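# Pull stuck end-cap off gripper and drop in tray

## Task

One of the two grippers has a plastic end-cap jammed over its closed fingers. Work it free and leave it resting inside the parts tray. It must stay there once the robot lets go, and nothing may end up off the table.

## Robot and tools

Robot and scene. There are two arms, left_arm and right_arm, facing each other across a table. All hand readings and targets use the scene frame. Its origin lies roughly between the two nominal arm bases, +z is up, and the tabletop sits at z = +0.020 m. left_arm's base is on the +y side. Arm names do not match left and right in the pictures. Real bases sit a little off their nominal spots; only a BASES line, if present, gives calibrated positions.

Gripper. Each gripper's fingers point along its own +x axis and close along its y axis. end_effector_position is the point between the fingers, about 3 to 4 cm short of the tips. Only the outer 1.5 cm of each pad is flat. The cap sits on one gripper's closed fingers. The free gripper should pinch the cap itself, never the other arm's fingers, because that squeeze counts as a press between arms.

execute_actions(actions, cameras). actions is a list of actions. Each action is a table of 1 to 15 rows, one row per 1/30 s control step. If fewer than 15 rows are given, the last row repeats to fill the 15 steps. A row always holds 14 numbers in [-1, 1]: dx, dy, dz, rx, ry, rz, opening for left_arm, then the same seven for right_arm. The six pose numbers are offsets along the scene axes, measured from that arm's Hand target as it was when the action began. Every row in the action counts from that same start, not from the row before. Sending the same offset in a later action moves the arm further. Scale: 1.0 equals 0.6 m of travel or 180 degrees. rx, ry, rz form one rotation vector, turning about the Hand target's position. A translation longer than 1.0 overall may be shortened along its direction. opening is absolute: +1 is fully open (0.080 m), empty fingers touch near -0.78, and values down to -1 close no further. Full open to closed takes at least about 0.6 s. An empty actions list just reports state and images. A 0 opening is a real command, so resend the current opening to leave a gripper unchanged. Six zero pose numbers re-request the current Hand target.

move(target, speed, blend, opening_speed, blocking, cameras). target is one 14-number row laid out as above, or a list of up to 15 such rows. Every row is an offset from the same starting Hand targets, not from the previous row. The gripper travels in a straight line, taking the shorter rotation. speed is path top speed in m/s, 0.002 to 2.4 (default 0.25), with turning capped at twice that in rad/s; give one value or one per target. blend, in metres, rounds corners between listed targets. opening_speed (0.2 or more, scale units per second) ramps finger changes. blocking=false returns after 0.5 s while the move keeps running. Paths last at least 0.5 s and are cut off at 10 s. The first target's openings go out at once. A later target's openings are applied only after arrival once everything is still. There is no obstacle avoidance, and faster means harder hits and more drift. Steer around an arm's own base rather than close past it. The result adds a move: line. done means within 8 mm and 2 degrees and still. off_target, moving, held, fault and blocked describe other endings. blocked means something stopped that gripper far from its goal. limits=paced means a pose was clipped, limits=held means steps were withheld.

wait(seconds) lets time pass, 0 to 10 s, arms holding their commands. stop brakes a running move. zoom_image(camera, region) enlarges [x0, y0, x1, y1] pixels of cam_high, cam_left_wrist or cam_right_wrist, at most 504 by 504. finished_scene(scene=1) ends the episode for good.

Motion notes. Commanded orientation is clipped each step to within 32 degrees of the measured one. Grippers often stop short, sag or tilt from friction and weight, especially far out. Check position and orientation after each move, and send the remaining gap as a new offset. A blocked arm keeps pressing until you command its target back past the gripper.

Results. Each arm reports end_effector_position (m), end_effector_quat_wxyz, velocities, Hand target, and Tool commands. Readings may be a few cm off. Joint velocities may say within noise. grip_measured uses the opening scale; to hold a part, command about 0.08 below the value at first contact. Under a firm squeeze the reading runs up to 0.067 narrower than the part. grip_effort_n is motor effort (negative closing, positive opening, tops out near 83 N) and does not equal pad force. Joint torques and External joint torques follow joint order; an outside push toward a larger joint angle lowers the external value.

Limits to respect. Joint ranges (rad): waist -3.054 to 3.054, shoulder 0 to 3.142, elbow 0 to 2.356, wrist pitch and yaw -1.571 to 1.571, wrist roll -3.142 to 3.142. Contact torque limits (N m): waist 17.8, shoulder 22, elbow 22, wrist pitch 5.8, wrist yaw 5.78, wrist roll 5.42. Reaching one causes a 10 s TORQUE FAULT stop. Holding loads or stretched poses heats motors: MOTOR HOT appears at 50 °C, and 95 °C triggers an OVER-TEMPERATURE FAULT. Avoid hard arm-to-arm contact, dropping or slamming the cap, releasing it while moving, and anything leaving the table. Loose objects may get nudged occasionally.

Cameras. All three images are 672x504. cam_high is fixed, looking down from about (-0.395, 0.002, 1.005). The wrist camera poses follow their arms and may lag slightly while moving.

Each tool is called after "Emit:" by a JSON object that holds its "api" and its "payload", one argument or row to a line.

## Session

Emit:
{"api": "execute_actions", "payload": {
  "actions": []
}}

Scene clock: 0.00 s.
left_arm: end_effector_position=(+0.1323, +0.1837, +0.1463) grip_measured=-0.780 grip_effort_n=n/a end_effector_quat_wxyz=(+0.874, +0.109, +0.260, -0.396) | right_arm: end_effector_position=(-0.2494, -0.2447, +0.3764) grip_measured=+1.000 grip_effort_n=n/a end_effector_quat_wxyz=(+0.136, -0.368, -0.008, +0.920)
Joint positions: left_arm=[0.355 1.153 0.427 0.123 -0.3 -0.22 0] | right_arm=[0.67 1.327 1.623 -1.119 -0.399 -0.553 0.08]
Joint velocities: within noise
Joint torques (N m): no reading
External joint torques (N m): no reading
Heat: left arm: hottest wrist pitch 31 °C (+0.0 °C/min); right arm: hottest wrist yaw 33 °C (+0.0 °C/min).
Hand target: left_arm +0.1329, +0.1824, +0.1496; +0.875, +0.105, +0.257, -0.397 | right_arm -0.2493, -0.2450, +0.3780; +0.137, -0.366, -0.009, +0.920
Tool commands: left_gripper/opening=-0.780108 right_gripper/opening=+1.0

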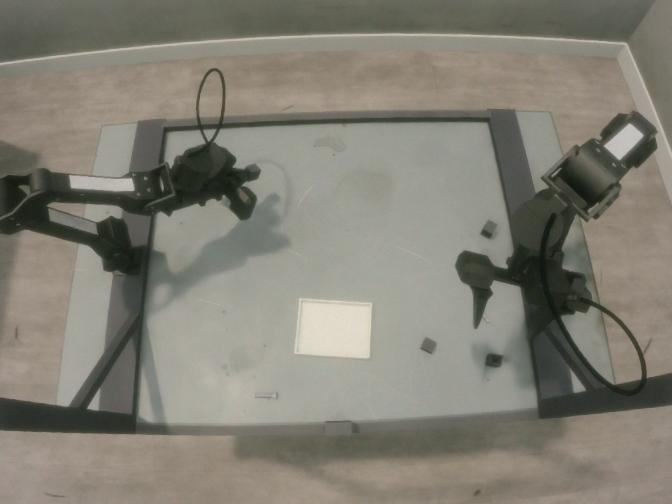

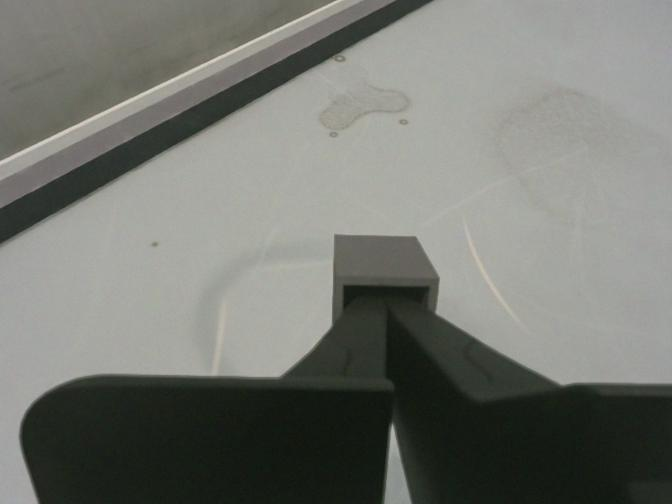

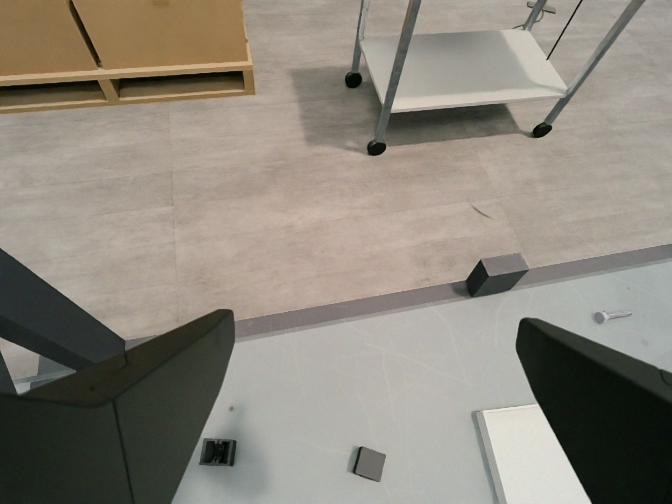

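Emit:
{"api": "zoom_image", "payload": {
  "camera": "cam_left_wrist",
  "region": [270, 190, 500, 400]
}}

Emit:
{"api": "zoom_image", "payload": {
  "camera": "cam_high",
  "region": [160, 120, 340, 260]
}}

Emit:
{"api": "zoom_image", "payload": {
  "camera": "cam_high",
  "region": [240, 200, 560, 440]
}}

Scaled by 2.191 from the camera's 672x504 image, which has a finer 960x720 frame.

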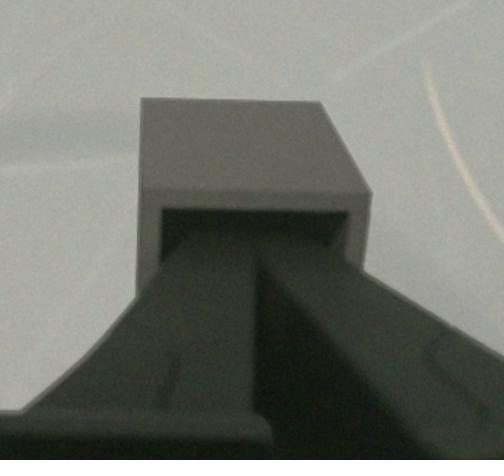

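Scaled by 2.800 from the camera's 672x504 image, which has a finer 960x720 frame.

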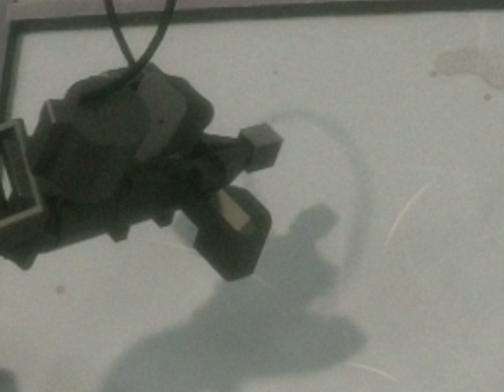

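Scaled by 1.575 from the camera's 672x504 image, which has a finer 960x720 frame.

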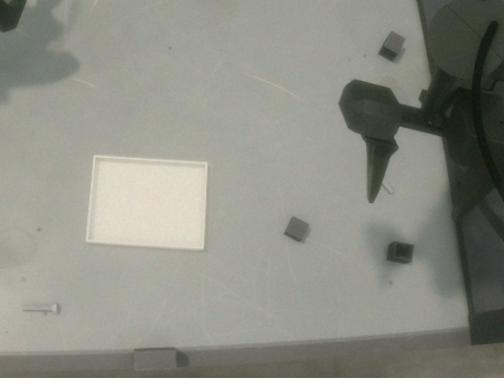

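Emit:
{"api": "move", "payload": {
  "target": [-0.3548,-0.0873,0.084,-0.1686,-0.0708,-0.2226,-0.78,0.282,0.342,-0.213,0.0346,0.0773,-0.4137,0.4],
  "speed": 0.3
}}

Scene clock: 4.33 s.
left_arm: end_effector_position=(-0.0774, +0.1313, +0.1973) grip_measured=-0.780 grip_effort_n=1.2 end_effector_quat_wxyz=(+0.711, +0.002, +0.004, -0.704) | right_arm: end_effector_position=(-0.0816, -0.0414, +0.2526) grip_measured=+0.403 grip_effort_n=-20.2 end_effector_quat_wxyz=(+0.679, -0.183, +0.181, +0.687)
Joint positions: left_arm=[-0.335 1.379 0.207 1.163 -0.345 -0.005 0] | right_arm=[0.248 1.44 1.031 -0.124 0.198 0.115 0.053]
Joint velocities: within noise
Joint torques (N m): left_arm=[-0.39 -3.62 4.58 1.57 0.18 0.19] | right_arm=[-0.26 -5.04 8.86 2 0.26 0.1]
External joint torques (N m): left_arm=[-0.4 -0.4 -0.01 0.03 0.19 0.18] | right_arm=[-0.29 0.88 1.97 0.39 0.2 0.1]
Heat: left arm: hottest wrist pitch 31 °C (+0.0 °C/min); right arm: hottest wrist pitch 33 °C (+0.0 °C/min).
Hand target: left_arm -0.0800, +0.1301, +0.1999; +0.707, +0.000, +0.000, -0.707 | right_arm -0.0801, -0.0397, +0.2504; +0.682, -0.184, +0.183, +0.684
Off the commanded pose: left_arm 0.004 m, 1 deg | right_arm 0.003 m, 1 deg.
move: done
camera_calibration:
cam_left_wrist: T_world_to_cam=[[-0.99956, 0.0088009, 0.0283343, -0.0750503], [-0.0230716, 0.369879, -0.928793, 0.15954], [-0.0186545, -0.929038, -0.369513, 0.268448], [0, 0, 0, 1]] pos_world=[-0.0663286, 0.191048, 0.249501]
cam_right_wrist: T_world_to_cam=[[0.998762, 0.0493093, -0.00657245, 0.0958362], [0.0326252, -0.749028, -0.661734, 0.172237], [-0.0375526, 0.660701, -0.74971, 0.294831], [0, 0, 0, 1]] pos_world=[-0.0902652, -0.0705101, 0.335642]

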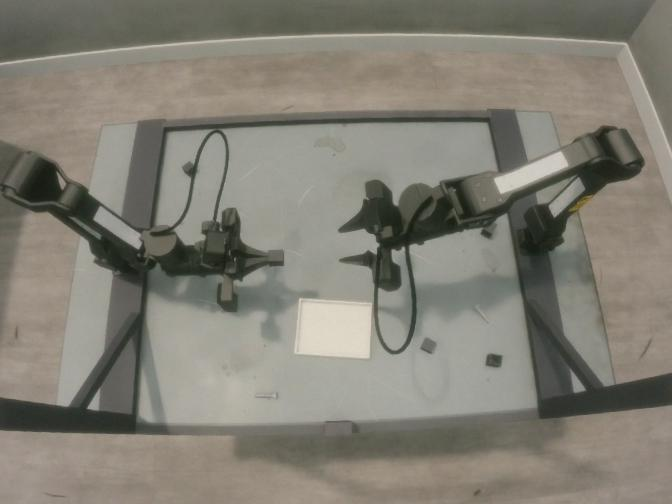

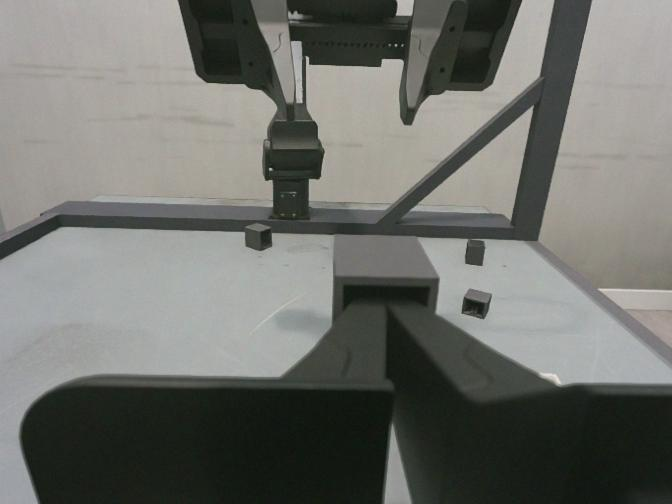

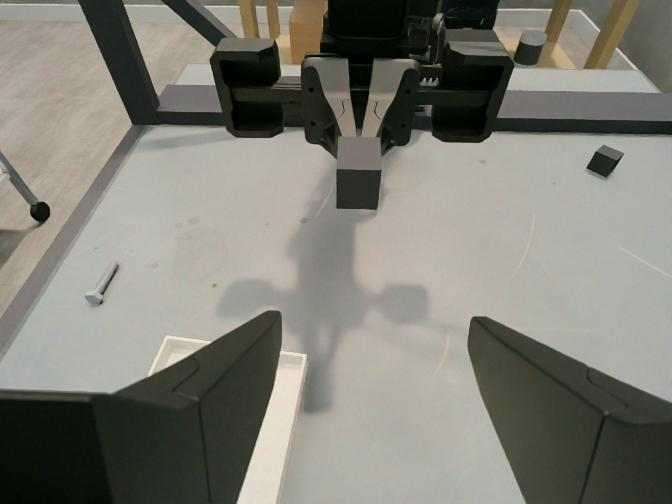

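Emit:
{"api": "move", "payload": {
  "target": [0,0,0,0,0,0,-0.78,0.0043,0.1,-0.066,0,0,0,0.2],
  "speed": 0.15
}}

Emit:
{"api": "zoom_image", "payload": {
  "camera": "cam_right_wrist",
  "region": [180, 60, 560, 400]
}}

Emit:
{"api": "zoom_image", "payload": {
  "camera": "cam_high",
  "region": [210, 170, 460, 350]
}}

Scene clock: 5.97 s.
left_arm: end_effector_position=(-0.0774, +0.1313, +0.1974) grip_measured=-0.780 grip_effort_n=1.2 end_effector_quat_wxyz=(+0.711, +0.002, +0.003, -0.704) | right_arm: end_effector_position=(-0.0771, +0.0165, +0.2093) grip_measured=+0.204 grip_effort_n=-20.2 end_effector_quat_wxyz=(+0.683, -0.186, +0.184, +0.681)
Joint positions: left_arm=[-0.335 1.379 0.207 1.163 -0.345 -0.004 0] | right_arm=[0.201 1.698 1.116 0.043 0.17 0.095 0.044]
Joint velocities: within noise
Joint torques (N m): left_arm=[-0.43 -3.62 4.54 1.58 0.16 0.16] | right_arm=[-0.37 -6.52 10.22 1.97 -0.19 -0.07]
External joint torques (N m): left_arm=[-0.46 -0.39 -0.05 0.03 0.18 0.15] | right_arm=[-0.36 1.07 3.58 0.36 -0.25 -0.08]
Heat: left arm: hottest wrist pitch 32 °C (+10.1 °C/min); right arm: hottest wrist pitch 33 °C (+10.1 °C/min).
Hand target: left_arm -0.0800, +0.1301, +0.2000; +0.707, +0.000, +0.000, -0.707 | right_arm -0.0775, +0.0203, +0.2106; +0.682, -0.184, +0.183, +0.684
Off the commanded pose: left_arm 0.004 m, 1 deg | right_arm 0.004 m, 0 deg.
move: done
camera_calibration:
cam_left_wrist: T_world_to_cam=[[-0.999568, 0.00882661, 0.0280165, -0.0749797], [-0.0227727, 0.369584, -0.928918, 0.15974], [-0.0185536, -0.929155, -0.369223, 0.268442], [0, 0, 0, 1]] pos_world=[-0.0663291, 0.191049, 0.249601]
cam_right_wrist: T_world_to_cam=[[0.999332, 0.0364241, -0.00292121, 0.0876817], [0.0256072, -0.755101, -0.655108, 0.184874], [-0.0260675, 0.654596, -0.755529, 0.226419], [0, 0, 0, 1]] pos_world=[-0.0864551, -0.0118077, 0.292435]

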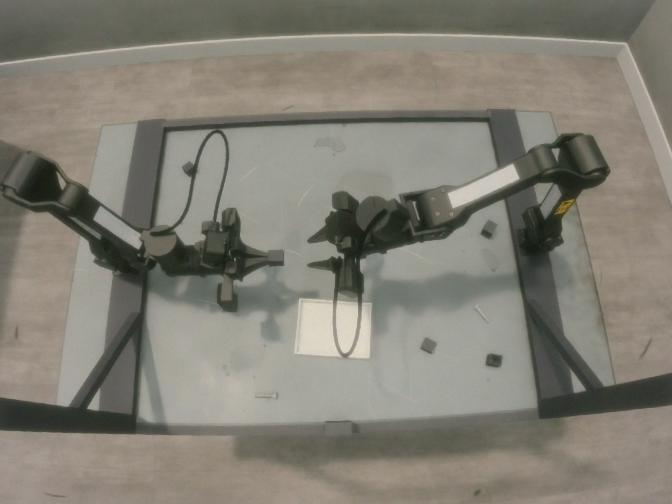

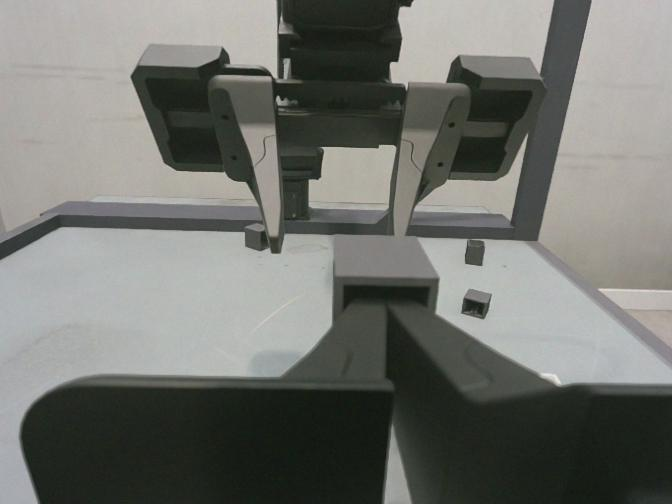

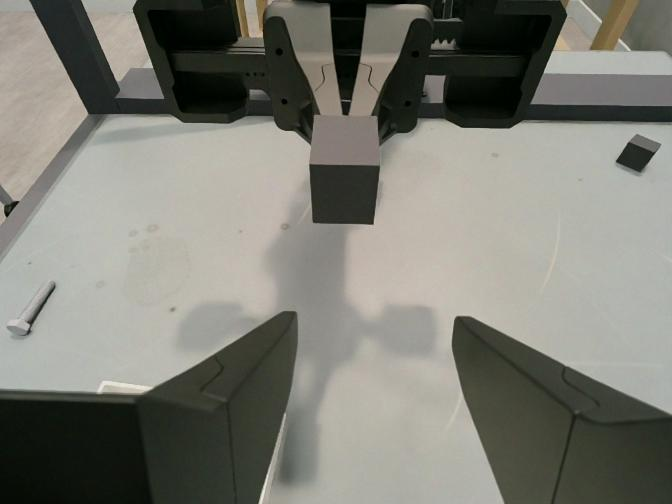

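Scaled by 1.326 from the camera's 672x504 image, which has a finer 960x720 frame.

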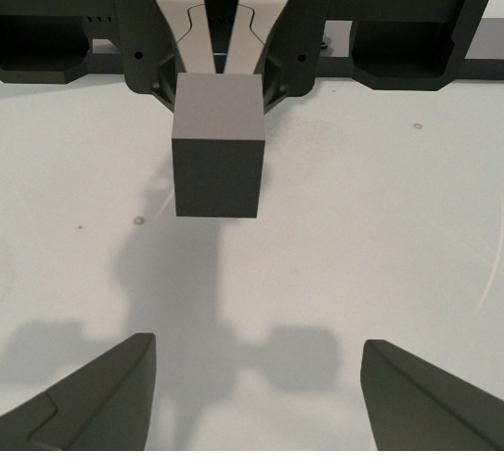

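Scaled by 2.016 from the camera's 672x504 image, which has a finer 960x720 frame.

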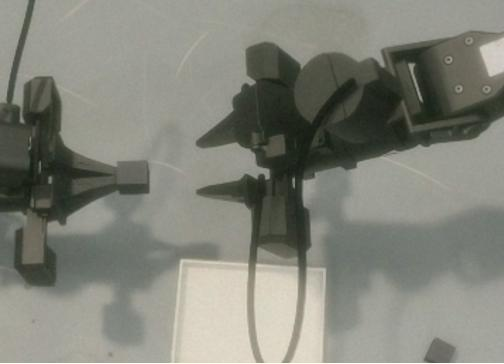

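Emit:
{"api": "move", "payload": {
  "target": [
    [0,0,0,0,0,0,-0.78,-0.0133,0.0,0.013,0,0,0,0.2],
    [0,0,0,0,0,0,-0.78,-0.0133,0.0455,0.013,0,0,0,0.2]
  ],
  "speed": 0.1
}}

Emit:
{"api": "zoom_image", "payload": {
  "camera": "cam_high",
  "region": [210, 170, 460, 350]
}}

Scene clock: 7.30 s.
left_arm: end_effector_position=(-0.0774, +0.1313, +0.1974) grip_measured=-0.780 grip_effort_n=1.2 end_effector_quat_wxyz=(+0.711, +0.002, +0.003, -0.704) | right_arm: end_effector_position=(-0.0858, +0.0442, +0.2189) grip_measured=+0.204 grip_effort_n=-20.2 end_effector_quat_wxyz=(+0.683, -0.184, +0.182, +0.683)
Joint positions: left_arm=[-0.335 1.379 0.207 1.163 -0.345 -0.004 0] | right_arm=[0.209 1.79 1.261 -0.004 0.172 0.099 0.044]
Joint velocities: within noise
Joint torques (N m): left_arm=[-0.46 -3.58 4.6 1.58 0.17 0.16] | right_arm=[-0.23 -7.18 10.39 1.56 -0.08 -0.07]
External joint torques (N m): left_arm=[-0.45 -0.3 -0.05 0.01 0.17 0.15] | right_arm=[-0.16 1.19 3.67 -0.05 -0.14 -0.07]
Heat: left arm: hottest wrist pitch 32 °C (+8.2 °C/min); right arm: hottest wrist pitch 34 °C (+16.4 °C/min).
Hand target: left_arm -0.0800, +0.1301, +0.2000; +0.707, +0.000, +0.000, -0.707 | right_arm -0.0855, +0.0475, +0.2185; +0.682, -0.184, +0.183, +0.684
Off the commanded pose: left_arm 0.004 m, 1 deg | right_arm 0.003 m, 0 deg.
move: done
camera_calibration:
cam_left_wrist: T_world_to_cam=[[-0.999568, 0.00882661, 0.0280165, -0.0749797], [-0.0227727, 0.369584, -0.928918, 0.15974], [-0.0185536, -0.929155, -0.369223, 0.268442], [0, 0, 0, 1]] pos_world=[-0.0663291, 0.191049, 0.249601]
cam_right_wrist: T_world_to_cam=[[0.999202, 0.0395002, -0.00586156, 0.095943], [0.0258143, -0.750924, -0.659884, 0.213251], [-0.0304671, 0.659206, -0.751345, 0.213826], [0, 0, 0, 1]] pos_world=[-0.0948567, 0.0153903, 0.30194]

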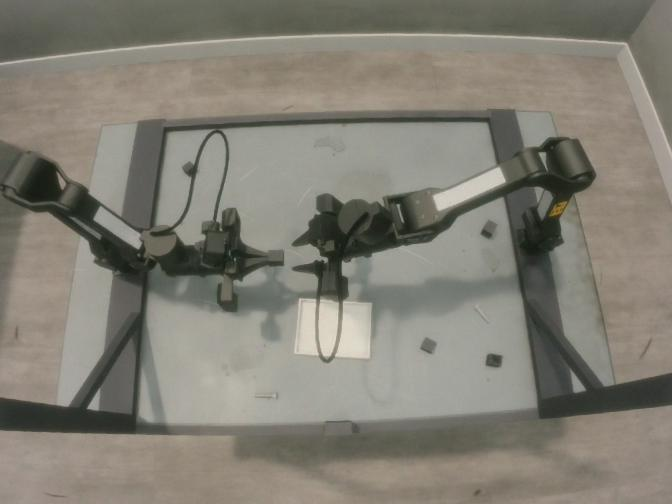

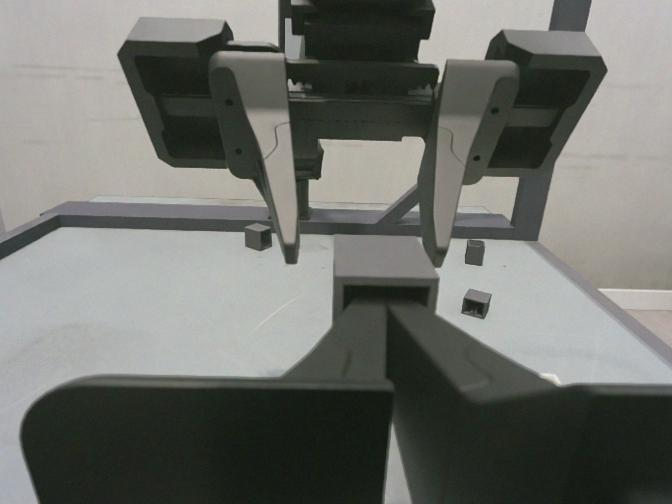

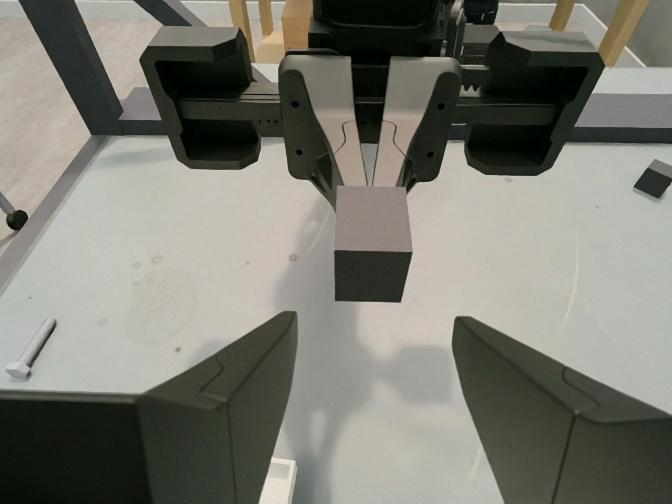

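Scaled by 2.016 from the camera's 672x504 image, which has a finer 960x720 frame.

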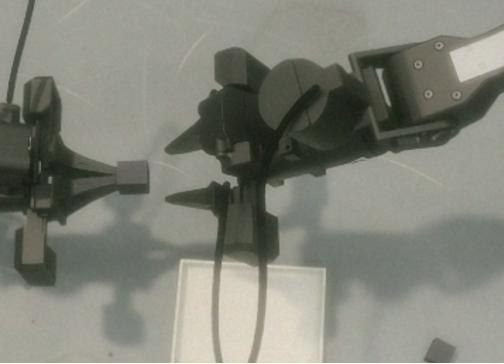

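Emit:
{"api": "move", "payload": {
  "target": [0,0,0,0,0,0,-0.78,-0.0025,0.047,0,0,0,0,0.2],
  "speed": 0.08
}}

Emit:
{"api": "zoom_image", "payload": {
  "camera": "cam_high",
  "region": [210, 170, 460, 350]
}}

Scene clock: 8.43 s.
left_arm: end_effector_position=(-0.0775, +0.1313, +0.1974) grip_measured=-0.780 grip_effort_n=1.2 end_effector_quat_wxyz=(+0.710, +0.002, +0.003, -0.704) | right_arm: end_effector_position=(-0.0869, +0.0724, +0.2198) grip_measured=+0.204 grip_effort_n=-20.2 end_effector_quat_wxyz=(+0.684, -0.183, +0.182, +0.682)
Joint positions: left_arm=[-0.335 1.379 0.207 1.163 -0.344 -0.004 0] | right_arm=[0.199 1.891 1.394 -0.033 0.167 0.094 0.044]
Joint velocities: within noise
Joint torques (N m): left_arm=[-0.44 -3.53 4.58 1.57 0.15 0.18] | right_arm=[-0.33 -7.94 10.49 1.52 -0.19 -0.08]
External joint torques (N m): left_arm=[-0.45 -0.25 -0.06 0 0.15 0.18] | right_arm=[-0.3 1.17 3.75 -0.08 -0.24 -0.08]
Heat: left arm: hottest wrist pitch 33 °C (+14.2 °C/min); right arm: hottest wrist pitch 34 °C (+14.2 °C/min).
Hand target: left_arm -0.0800, +0.1301, +0.2000; +0.707, +0.000, +0.000, -0.707 | right_arm -0.0869, +0.0758, +0.2185; +0.682, -0.184, +0.182, +0.684
Off the commanded pose: left_arm 0.004 m, 1 deg | right_arm 0.004 m, 0 deg.
move: done
camera_calibration:
cam_left_wrist: T_world_to_cam=[[-0.999565, 0.00914226, 0.0280333, -0.075144], [-0.0226716, 0.36959, -0.928918, 0.159743], [-0.0188532, -0.92915, -0.369222, 0.268419], [0, 0, 0, 1]] pos_world=[-0.0664291, 0.191049, 0.249601]
cam_right_wrist: T_world_to_cam=[[0.999312, 0.0368405, -0.00428223, 0.0957834], [0.02481, -0.749831, -0.661164, 0.235223], [-0.0275686, 0.660603, -0.750229, 0.195821], [0, 0, 0, 1]] pos_world=[-0.0961549, 0.0434896, 0.302842]

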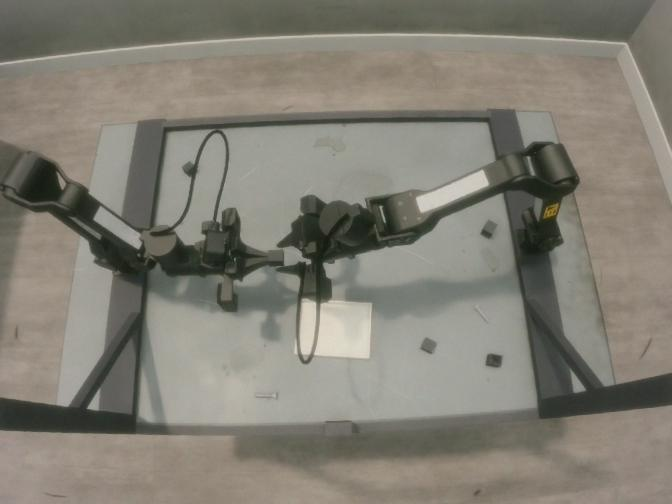

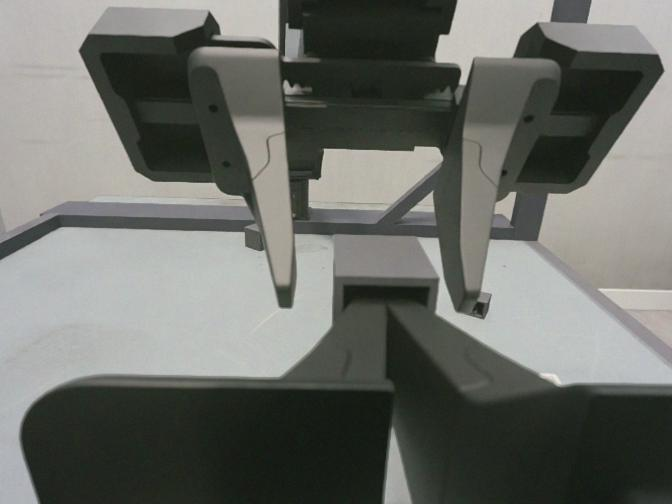

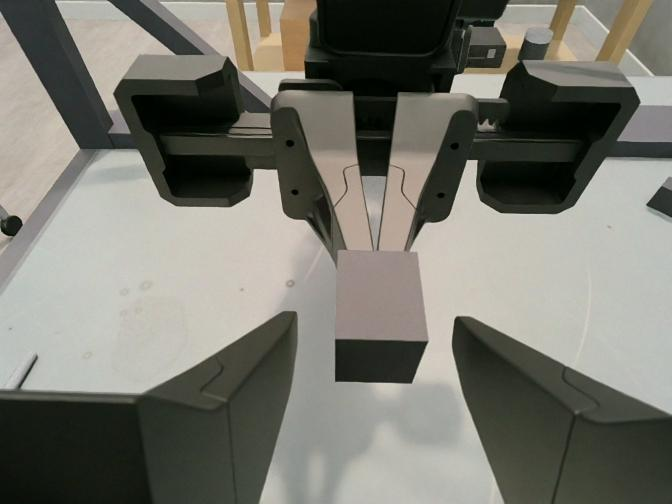

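Scaled by 2.016 from the camera's 672x504 image, which has a finer 960x720 frame.

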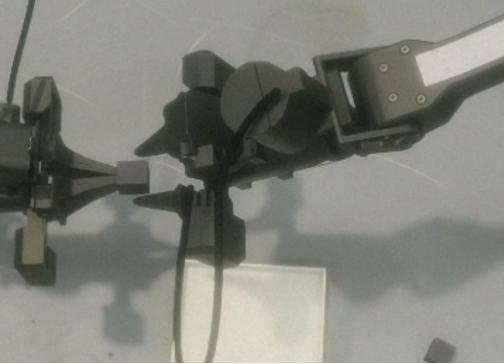

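Emit:
{"api": "move", "payload": {
  "target": [
    [0,0,0,0,0,0,-0.78,0,0.005,-0.003,0,0,0,0.2],
    [0,0,0,0,0,0,-0.78,0,0.005,-0.003,0,0,0,-0.2]
  ],
  "speed": 0.05,
  "opening_speed": 0.5
}}

Emit:
{"api": "zoom_image", "payload": {
  "camera": "cam_high",
  "region": [210, 170, 460, 350]
}}

Scene clock: 10.50 s.
left_arm: end_effector_position=(-0.0775, +0.1313, +0.1974) grip_measured=-0.780 grip_effort_n=1.2 end_effector_quat_wxyz=(+0.710, +0.002, +0.003, -0.704) | right_arm: end_effector_position=(-0.0870, +0.0751, +0.2175) grip_measured=-0.196 grip_effort_n=-20.2 end_effector_quat_wxyz=(+0.684, -0.185, +0.182, +0.682)
Joint positions: left_arm=[-0.335 1.379 0.207 1.163 -0.344 -0.004 0] | right_arm=[0.198 1.903 1.404 -0.033 0.166 0.093 0.026]
Joint velocities: within noise
Joint torques (N m): left_arm=[-0.41 -3.61 4.55 1.56 0.16 0.17] | right_arm=[-0.35 -7.96 10.41 1.76 -0.21 -0.06]
External joint torques (N m): left_arm=[-0.43 -0.38 -0.03 0.01 0.17 0.16] | right_arm=[-0.22 1.23 3.68 0.16 -0.28 -0.06]
Heat: left arm: hottest wrist pitch 33 °C (+11.4 °C/min); right arm: hottest wrist pitch 34 °C (+11.4 °C/min).
Hand target: left_arm -0.0800, +0.1301, +0.2000; +0.707, +0.000, +0.000, -0.707 | right_arm -0.0869, +0.0787, +0.2168; +0.682, -0.184, +0.182, +0.684
Off the commanded pose: left_arm 0.004 m, 1 deg | right_arm 0.004 m, 0 deg.
move: done
camera_calibration:
cam_left_wrist: T_world_to_cam=[[-0.999565, 0.00914226, 0.0280333, -0.075144], [-0.0226716, 0.36959, -0.928918, 0.159743], [-0.0188532, -0.92915, -0.369222, 0.268419], [0, 0, 0, 1]] pos_world=[-0.0664291, 0.191049, 0.249601]
cam_right_wrist: T_world_to_cam=[[0.999308, 0.037014, -0.00370311, 0.0955845], [0.025408, -0.751881, -0.65881, 0.235324], [-0.0271695, 0.65826, -0.752301, 0.192943], [0, 0, 0, 1]] pos_world=[-0.0962553, 0.0463907, 0.300539]

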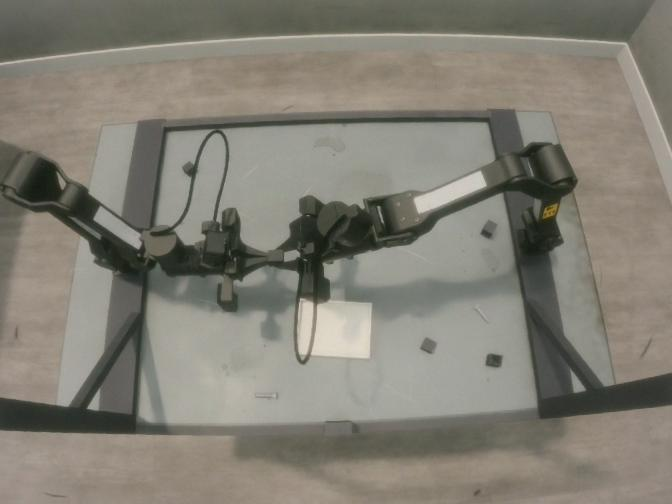

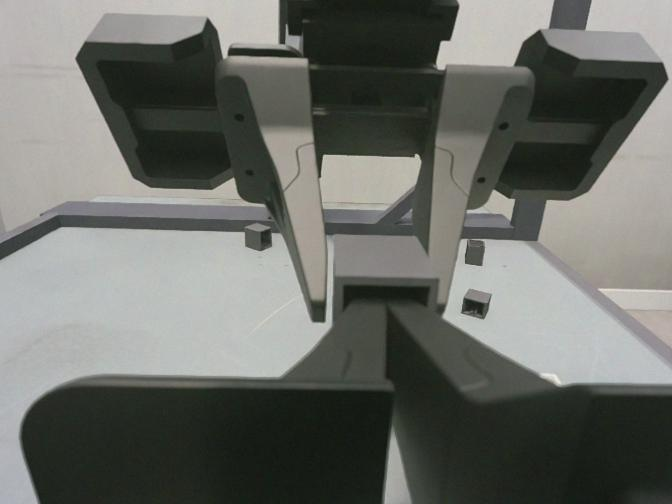

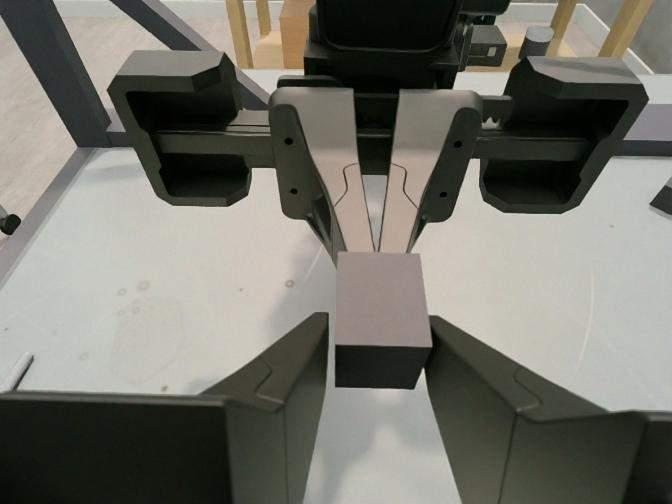

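Scaled by 2.016 from the camera's 672x504 image, which has a finer 960x720 frame.

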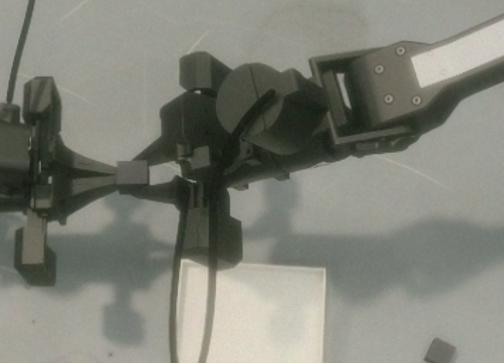

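Emit:
{"api": "move", "payload": {
  "target": [
    [0,0,0,0,0,0,-0.78,0.003,0.0,0,0,0,0,-0.2],
    [0,0,0,0,0,0,-0.78,0.003,0,0,0,0,0,-0.38]
  ],
  "speed": 0.05,
  "opening_speed": 0.3
}}

Scene clock: 12.23 s.
left_arm: end_effector_position=(-0.0775, +0.1313, +0.1974) grip_measured=-0.780 grip_effort_n=1.2 end_effector_quat_wxyz=(+0.710, +0.002, +0.003, -0.704) | right_arm: end_effector_position=(-0.0857, +0.0754, +0.2174) grip_measured=-0.317 grip_effort_n=-83.5 end_effector_quat_wxyz=(+0.683, -0.185, +0.183, +0.683)
Joint positions: left_arm=[-0.335 1.379 0.207 1.163 -0.344 -0.004 0] | right_arm=[0.193 1.903 1.404 -0.033 0.159 0.091 0.021]
Joint velocities: within noise
Joint torques (N m): left_arm=[-0.38 -3.59 4.61 1.57 0.16 0.14] | right_arm=[-0.39 -8.1 10.23 1.81 -0.09 -0.06]
External joint torques (N m): left_arm=[-0.36 -0.33 -0.02 0.02 0.15 0.14] | right_arm=[-0.46 1.05 3.53 0.22 -0.13 -0.06]
Heat: left arm: hottest wrist pitch 34 °C (+14.7 °C/min); right arm: hottest wrist pitch 35 °C (+14.7 °C/min).
Hand target: left_arm -0.0800, +0.1301, +0.2000; +0.707, +0.000, +0.000, -0.707 | right_arm -0.0852, +0.0787, +0.2168; +0.682, -0.184, +0.182, +0.684
Off the commanded pose: left_arm 0.004 m, 1 deg | right_arm 0.003 m, 0 deg.
move: done
camera_calibration:
cam_left_wrist: T_world_to_cam=[[-0.999565, 0.00914226, 0.0280333, -0.075144], [-0.0226716, 0.36959, -0.928918, 0.159743], [-0.0188532, -0.92915, -0.369222, 0.268419], [0, 0, 0, 1]] pos_world=[-0.0664291, 0.191049, 0.249601]
cam_right_wrist: T_world_to_cam=[[0.999202, 0.0396193, -0.00502792, 0.0944427], [0.0265133, -0.752219, -0.658379, 0.235505], [-0.0298667, 0.657721, -0.75267, 0.192664], [0, 0, 0, 1]] pos_world=[-0.0948572, 0.046691, 0.300538]

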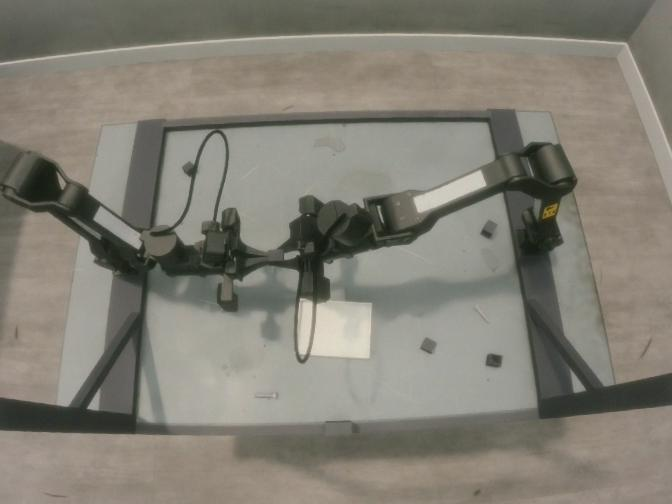

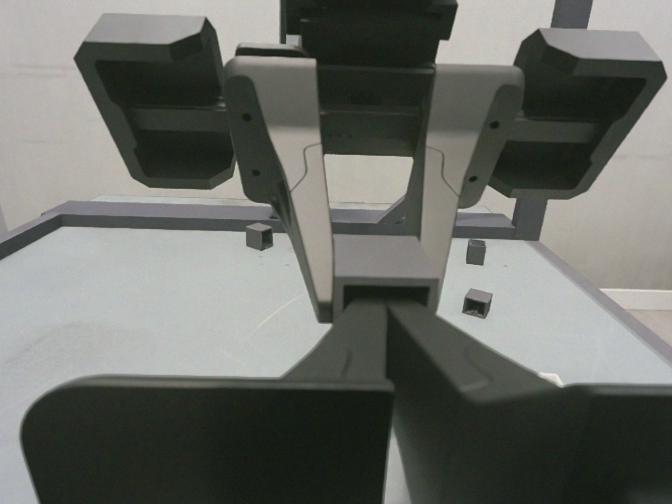

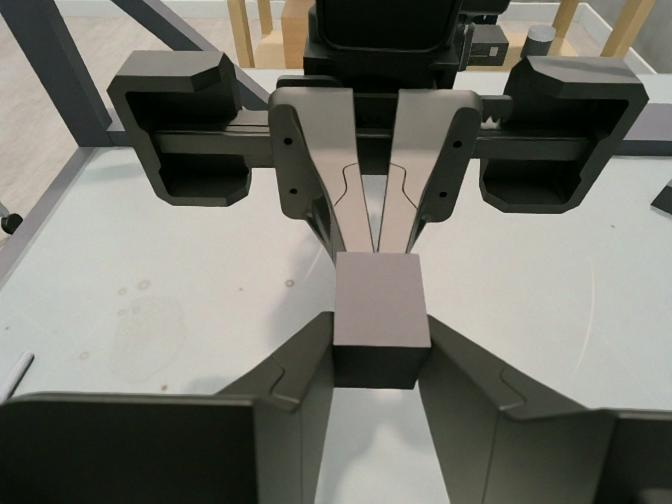

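Emit:
{"api": "move", "payload": {
  "target": [
    [0,0,0,0,0,0,-0.78,0.0,0.0,0,0,0,0,-0.45],
    [0,0,0,0,0,0,-0.78,0.0,-0.05,0,0,0,0,-0.45]
  ],
  "speed": 0.04
}}

Scene clock: 14.17 s.
left_arm: end_effector_position=(-0.0778, +0.1311, +0.1966) grip_measured=-0.780 grip_effort_n=1.2 end_effector_quat_wxyz=(+0.710, +0.004, +0.004, -0.704) | right_arm: end_effector_position=(-0.0848, +0.0511, +0.2099) grip_measured=-0.317 grip_effort_n=-83.5 end_effector_quat_wxyz=(+0.680, -0.190, +0.187, +0.683)
Joint positions: left_arm=[-0.336 1.382 0.207 1.164 -0.344 -0.004 0] | right_arm=[0.201 1.827 1.283 -0.004 0.162 0.094 0.021]
Joint velocities: within noise
Joint torques (N m): left_arm=[-0.4 -3.99 4.56 1.56 0.15 0.16] | right_arm=[0.28 -10.76 7.64 2 0.26 0.1]
External joint torques (N m): left_arm=[-0.39 -0.76 -0.03 0.01 0.15 0.16] | right_arm=[0.25 -2.29 1.05 0.43 0.21 0.1]
Heat: left arm: hottest wrist pitch 34 °C (+12.7 °C/min); right arm: hottest wrist pitch 35 °C (+12.7 °C/min).
Hand target: left_arm -0.0801, +0.1301, +0.2000; +0.707, +0.000, +0.000, -0.707 | right_arm -0.0851, +0.0488, +0.2167; +0.682, -0.184, +0.183, +0.684
Off the commanded pose: left_arm 0.004 m, 1 deg | right_arm 0.007 m, 1 deg.
move: done
camera_calibration:
cam_left_wrist: T_world_to_cam=[[-0.999582, 0.00984743, 0.0271809, -0.0753462], [-0.0215696, 0.371978, -0.927991, 0.158584], [-0.019249, -0.928189, -0.37161, 0.268258], [0, 0, 0, 1]] pos_world=[-0.0667305, 0.190746, 0.2489]
cam_right_wrist: T_world_to_cam=[[0.999046, 0.0435158, -0.00378556, 0.0939552], [0.0307131, -0.761445, -0.647501, 0.210782], [-0.031059, 0.646767, -0.762055, 0.205351], [0, 0, 0, 1]] pos_world=[-0.0939613, 0.0235959, 0.293326]

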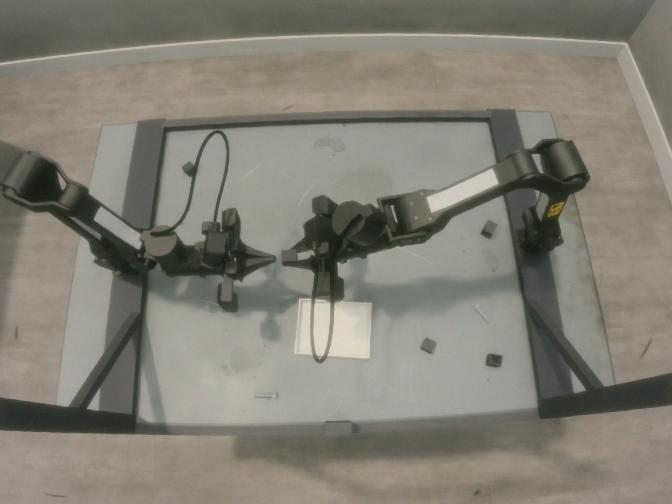

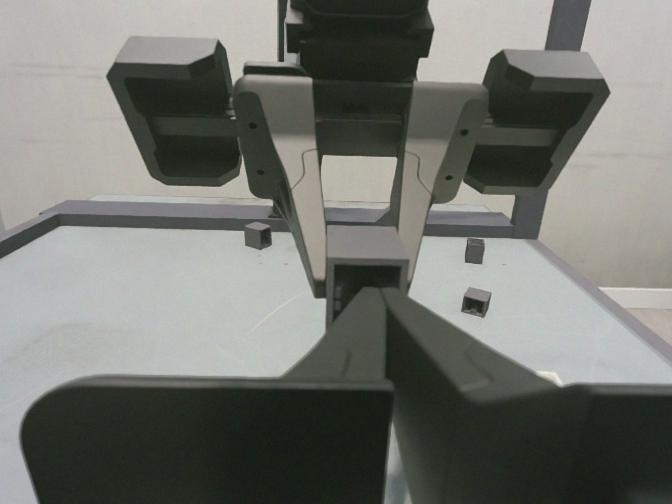

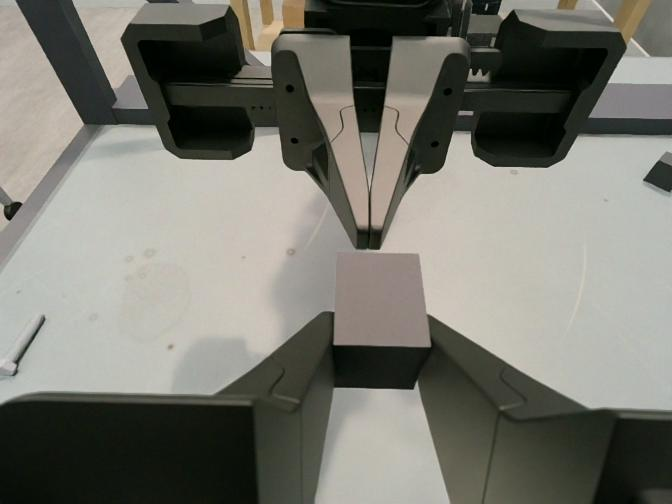

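Emit:
{"api": "move", "payload": {
  "target": [
    [0,0,0,0,0,0,-0.78,0.0,-0.08,0,0,0,0,-0.45],
    [0,0,0,0,0,0,-0.78,-0.175,-0.106,-0.10,-0.0833,0,0,-0.45],
    [0,0,0,0,0,0,-0.78,-0.175,-0.106,-0.21,-0.0833,0,0,-0.45]
  ],
  "speed": [0.2,0.2,0.12],
  "blend": 0.02
}}

Emit:
{"api": "zoom_image", "payload": {
  "camera": "cam_high",
  "region": [210, 220, 460, 400]
}}

Scene clock: 16.80 s.
left_arm: end_effector_position=(-0.0778, +0.1311, +0.1966) grip_measured=-0.780 grip_effort_n=1.2 end_effector_quat_wxyz=(+0.710, +0.004, +0.004, -0.704) | right_arm: end_effector_position=(-0.1913, -0.0144, +0.0953) grip_measured=-0.317 grip_effort_n=-83.5 end_effector_quat_wxyz=(+0.651, -0.268, +0.269, +0.657)
Joint positions: left_arm=[-0.336 1.382 0.207 1.164 -0.344 -0.004 0] | right_arm=[0.5 1.965 1.161 -0.036 0.334 0.357 0.021]
Joint velocities: within noise
Joint torques (N m): left_arm=[-0.34 -3.98 4.49 1.56 0.17 0.16] | right_arm=[-0.03 -7.87 7.05 1.7 0.39 0.07]
External joint torques (N m): left_arm=[-0.33 -0.68 -0.14 -0.01 0.17 0.15] | right_arm=[-0.02 0.87 1.21 0.36 0.21 0.07]
Heat: left arm: hottest wrist pitch 35 °C (+14.3 °C/min); right arm: hottest wrist pitch 36 °C (+14.3 °C/min).
Hand target: left_arm -0.0801, +0.1301, +0.2000; +0.707, +0.000, +0.000, -0.707 | right_arm -0.1901, -0.0148, +0.0907; +0.653, -0.271, +0.270, +0.654
Off the commanded pose: left_arm 0.004 m, 1 deg | right_arm 0.005 m, 1 deg.
move: done
camera_calibration:
cam_left_wrist: T_world_to_cam=[[-0.999582, 0.00984743, 0.0271809, -0.0753462], [-0.0215696, 0.371978, -0.927991, 0.158584], [-0.019249, -0.928189, -0.37161, 0.268258], [0, 0, 0, 1]] pos_world=[-0.0667305, 0.190746, 0.2489]
cam_right_wrist: T_world_to_cam=[[0.998861, 0.0426314, -0.0214483, 0.204365], [0.0285227, -0.893632, -0.447894, 0.068672], [-0.0382612, 0.446772, -0.893829, 0.165425], [0, 0, 0, 1]] pos_world=[-0.199762, -0.0212523, 0.183003]

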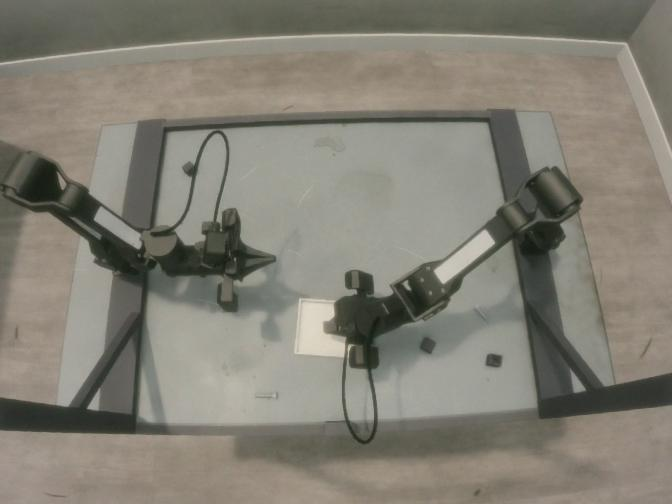

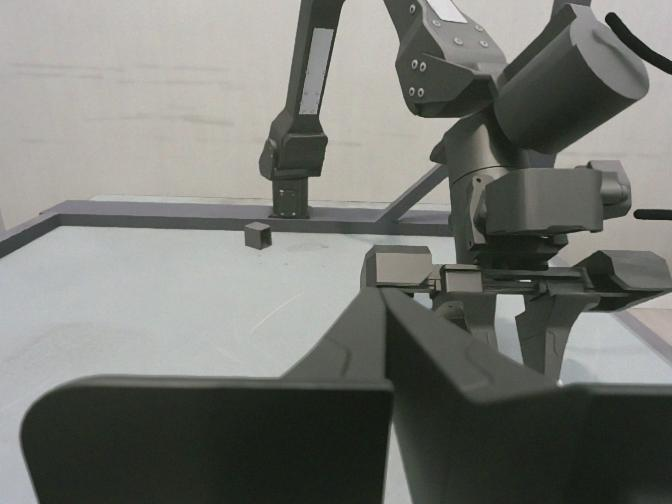

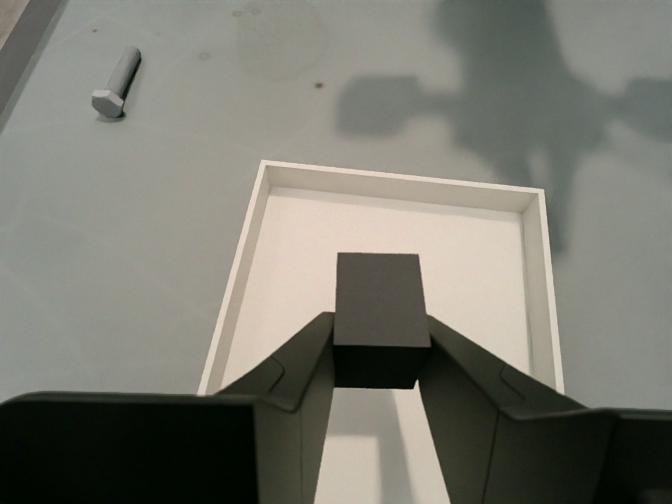

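Scaled by 2.016 from the camera's 672x504 image, which has a finer 960x720 frame.

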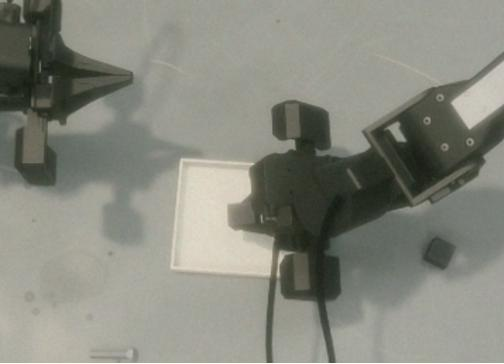

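Emit:
{"api": "move", "payload": {
  "target": [
    [0,0,0,0,0,0,-0.78,0,0,-0.04,0,0,0,-0.45],
    [0,0,0,0,0,0,-0.78,0,0,-0.05,0,0,0,-0.45]
  ],
  "speed": [0.1,0.03]
}}

Emit:
{"api": "zoom_image", "payload": {
  "camera": "cam_left_wrist",
  "region": [350, 200, 672, 450]
}}

Scene clock: 17.83 s.
left_arm: end_effector_position=(-0.0778, +0.1311, +0.1966) grip_measured=-0.780 grip_effort_n=1.2 end_effector_quat_wxyz=(+0.710, +0.004, +0.004, -0.704) | right_arm: end_effector_position=(-0.1917, -0.0128, +0.0688) grip_measured=-0.317 grip_effort_n=-83.5 end_effector_quat_wxyz=(+0.652, -0.265, +0.268, +0.658)
Joint positions: left_arm=[-0.336 1.382 0.207 1.164 -0.344 -0.004 0] | right_arm=[0.5 2.028 1.123 0.074 0.336 0.357 0.021]
Joint velocities: within noise
Joint torques (N m): left_arm=[-0.41 -3.94 4.58 1.55 0.15 0.17] | right_arm=[-0.04 -7.53 6.23 1.68 0.3 0.06]
External joint torques (N m): left_arm=[-0.4 -0.65 -0.06 -0.02 0.15 0.16] | right_arm=[-0.03 1.32 0.71 0.34 0.13 0.06]
Heat: left arm: hottest wrist pitch 35 °C (+13.5 °C/min); right arm: hottest wrist pitch 36 °C (+13.5 °C/min).
Hand target: left_arm -0.0801, +0.1301, +0.2000; +0.707, +0.000, +0.000, -0.707 | right_arm -0.1901, -0.0149, +0.0607; +0.653, -0.271, +0.270, +0.654
Off the commanded pose: left_arm 0.004 m, 1 deg | right_arm 0.009 m, 1 deg.
move: off_target (right_arm)
camera_calibration:
cam_left_wrist: T_world_to_cam=[[-0.999582, 0.00984743, 0.0271809, -0.0753462], [-0.0215696, 0.371978, -0.927991, 0.158584], [-0.019249, -0.928189, -0.37161, 0.268258], [0, 0, 0, 1]] pos_world=[-0.0667305, 0.190746, 0.2489]
cam_right_wrist: T_world_to_cam=[[0.998867, 0.0413571, -0.0235229, 0.204357], [0.0261248, -0.889946, -0.455316, 0.0583751], [-0.0397647, 0.454186, -0.890019, 0.140586], [0, 0, 0, 1]] pos_world=[-0.20006, -0.0203532, 0.156511]

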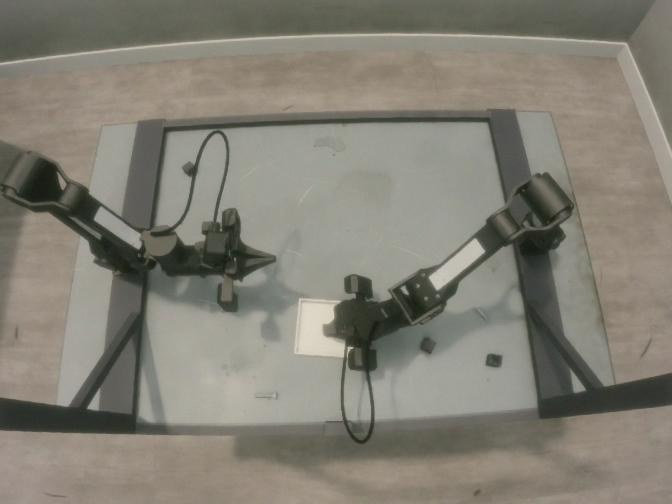

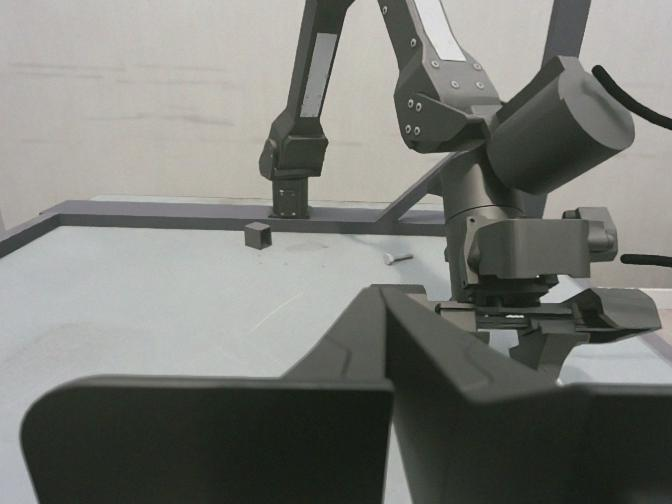

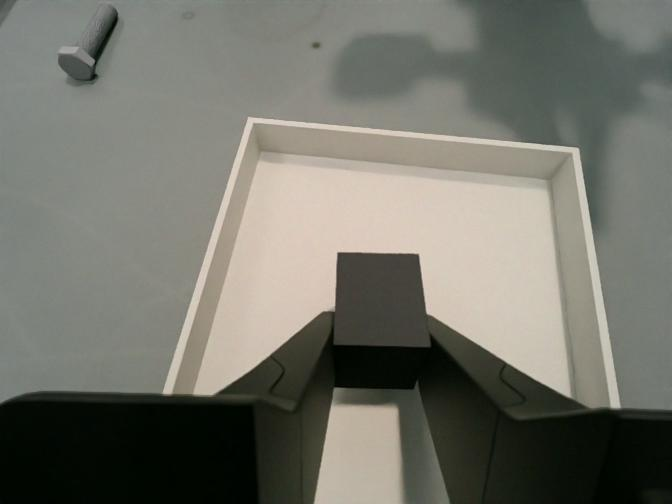

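Scaled by 1.565 from the camera's 672x504 image, which has a finer 960x720 frame.

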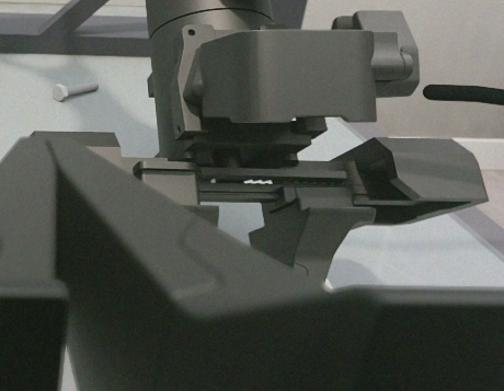

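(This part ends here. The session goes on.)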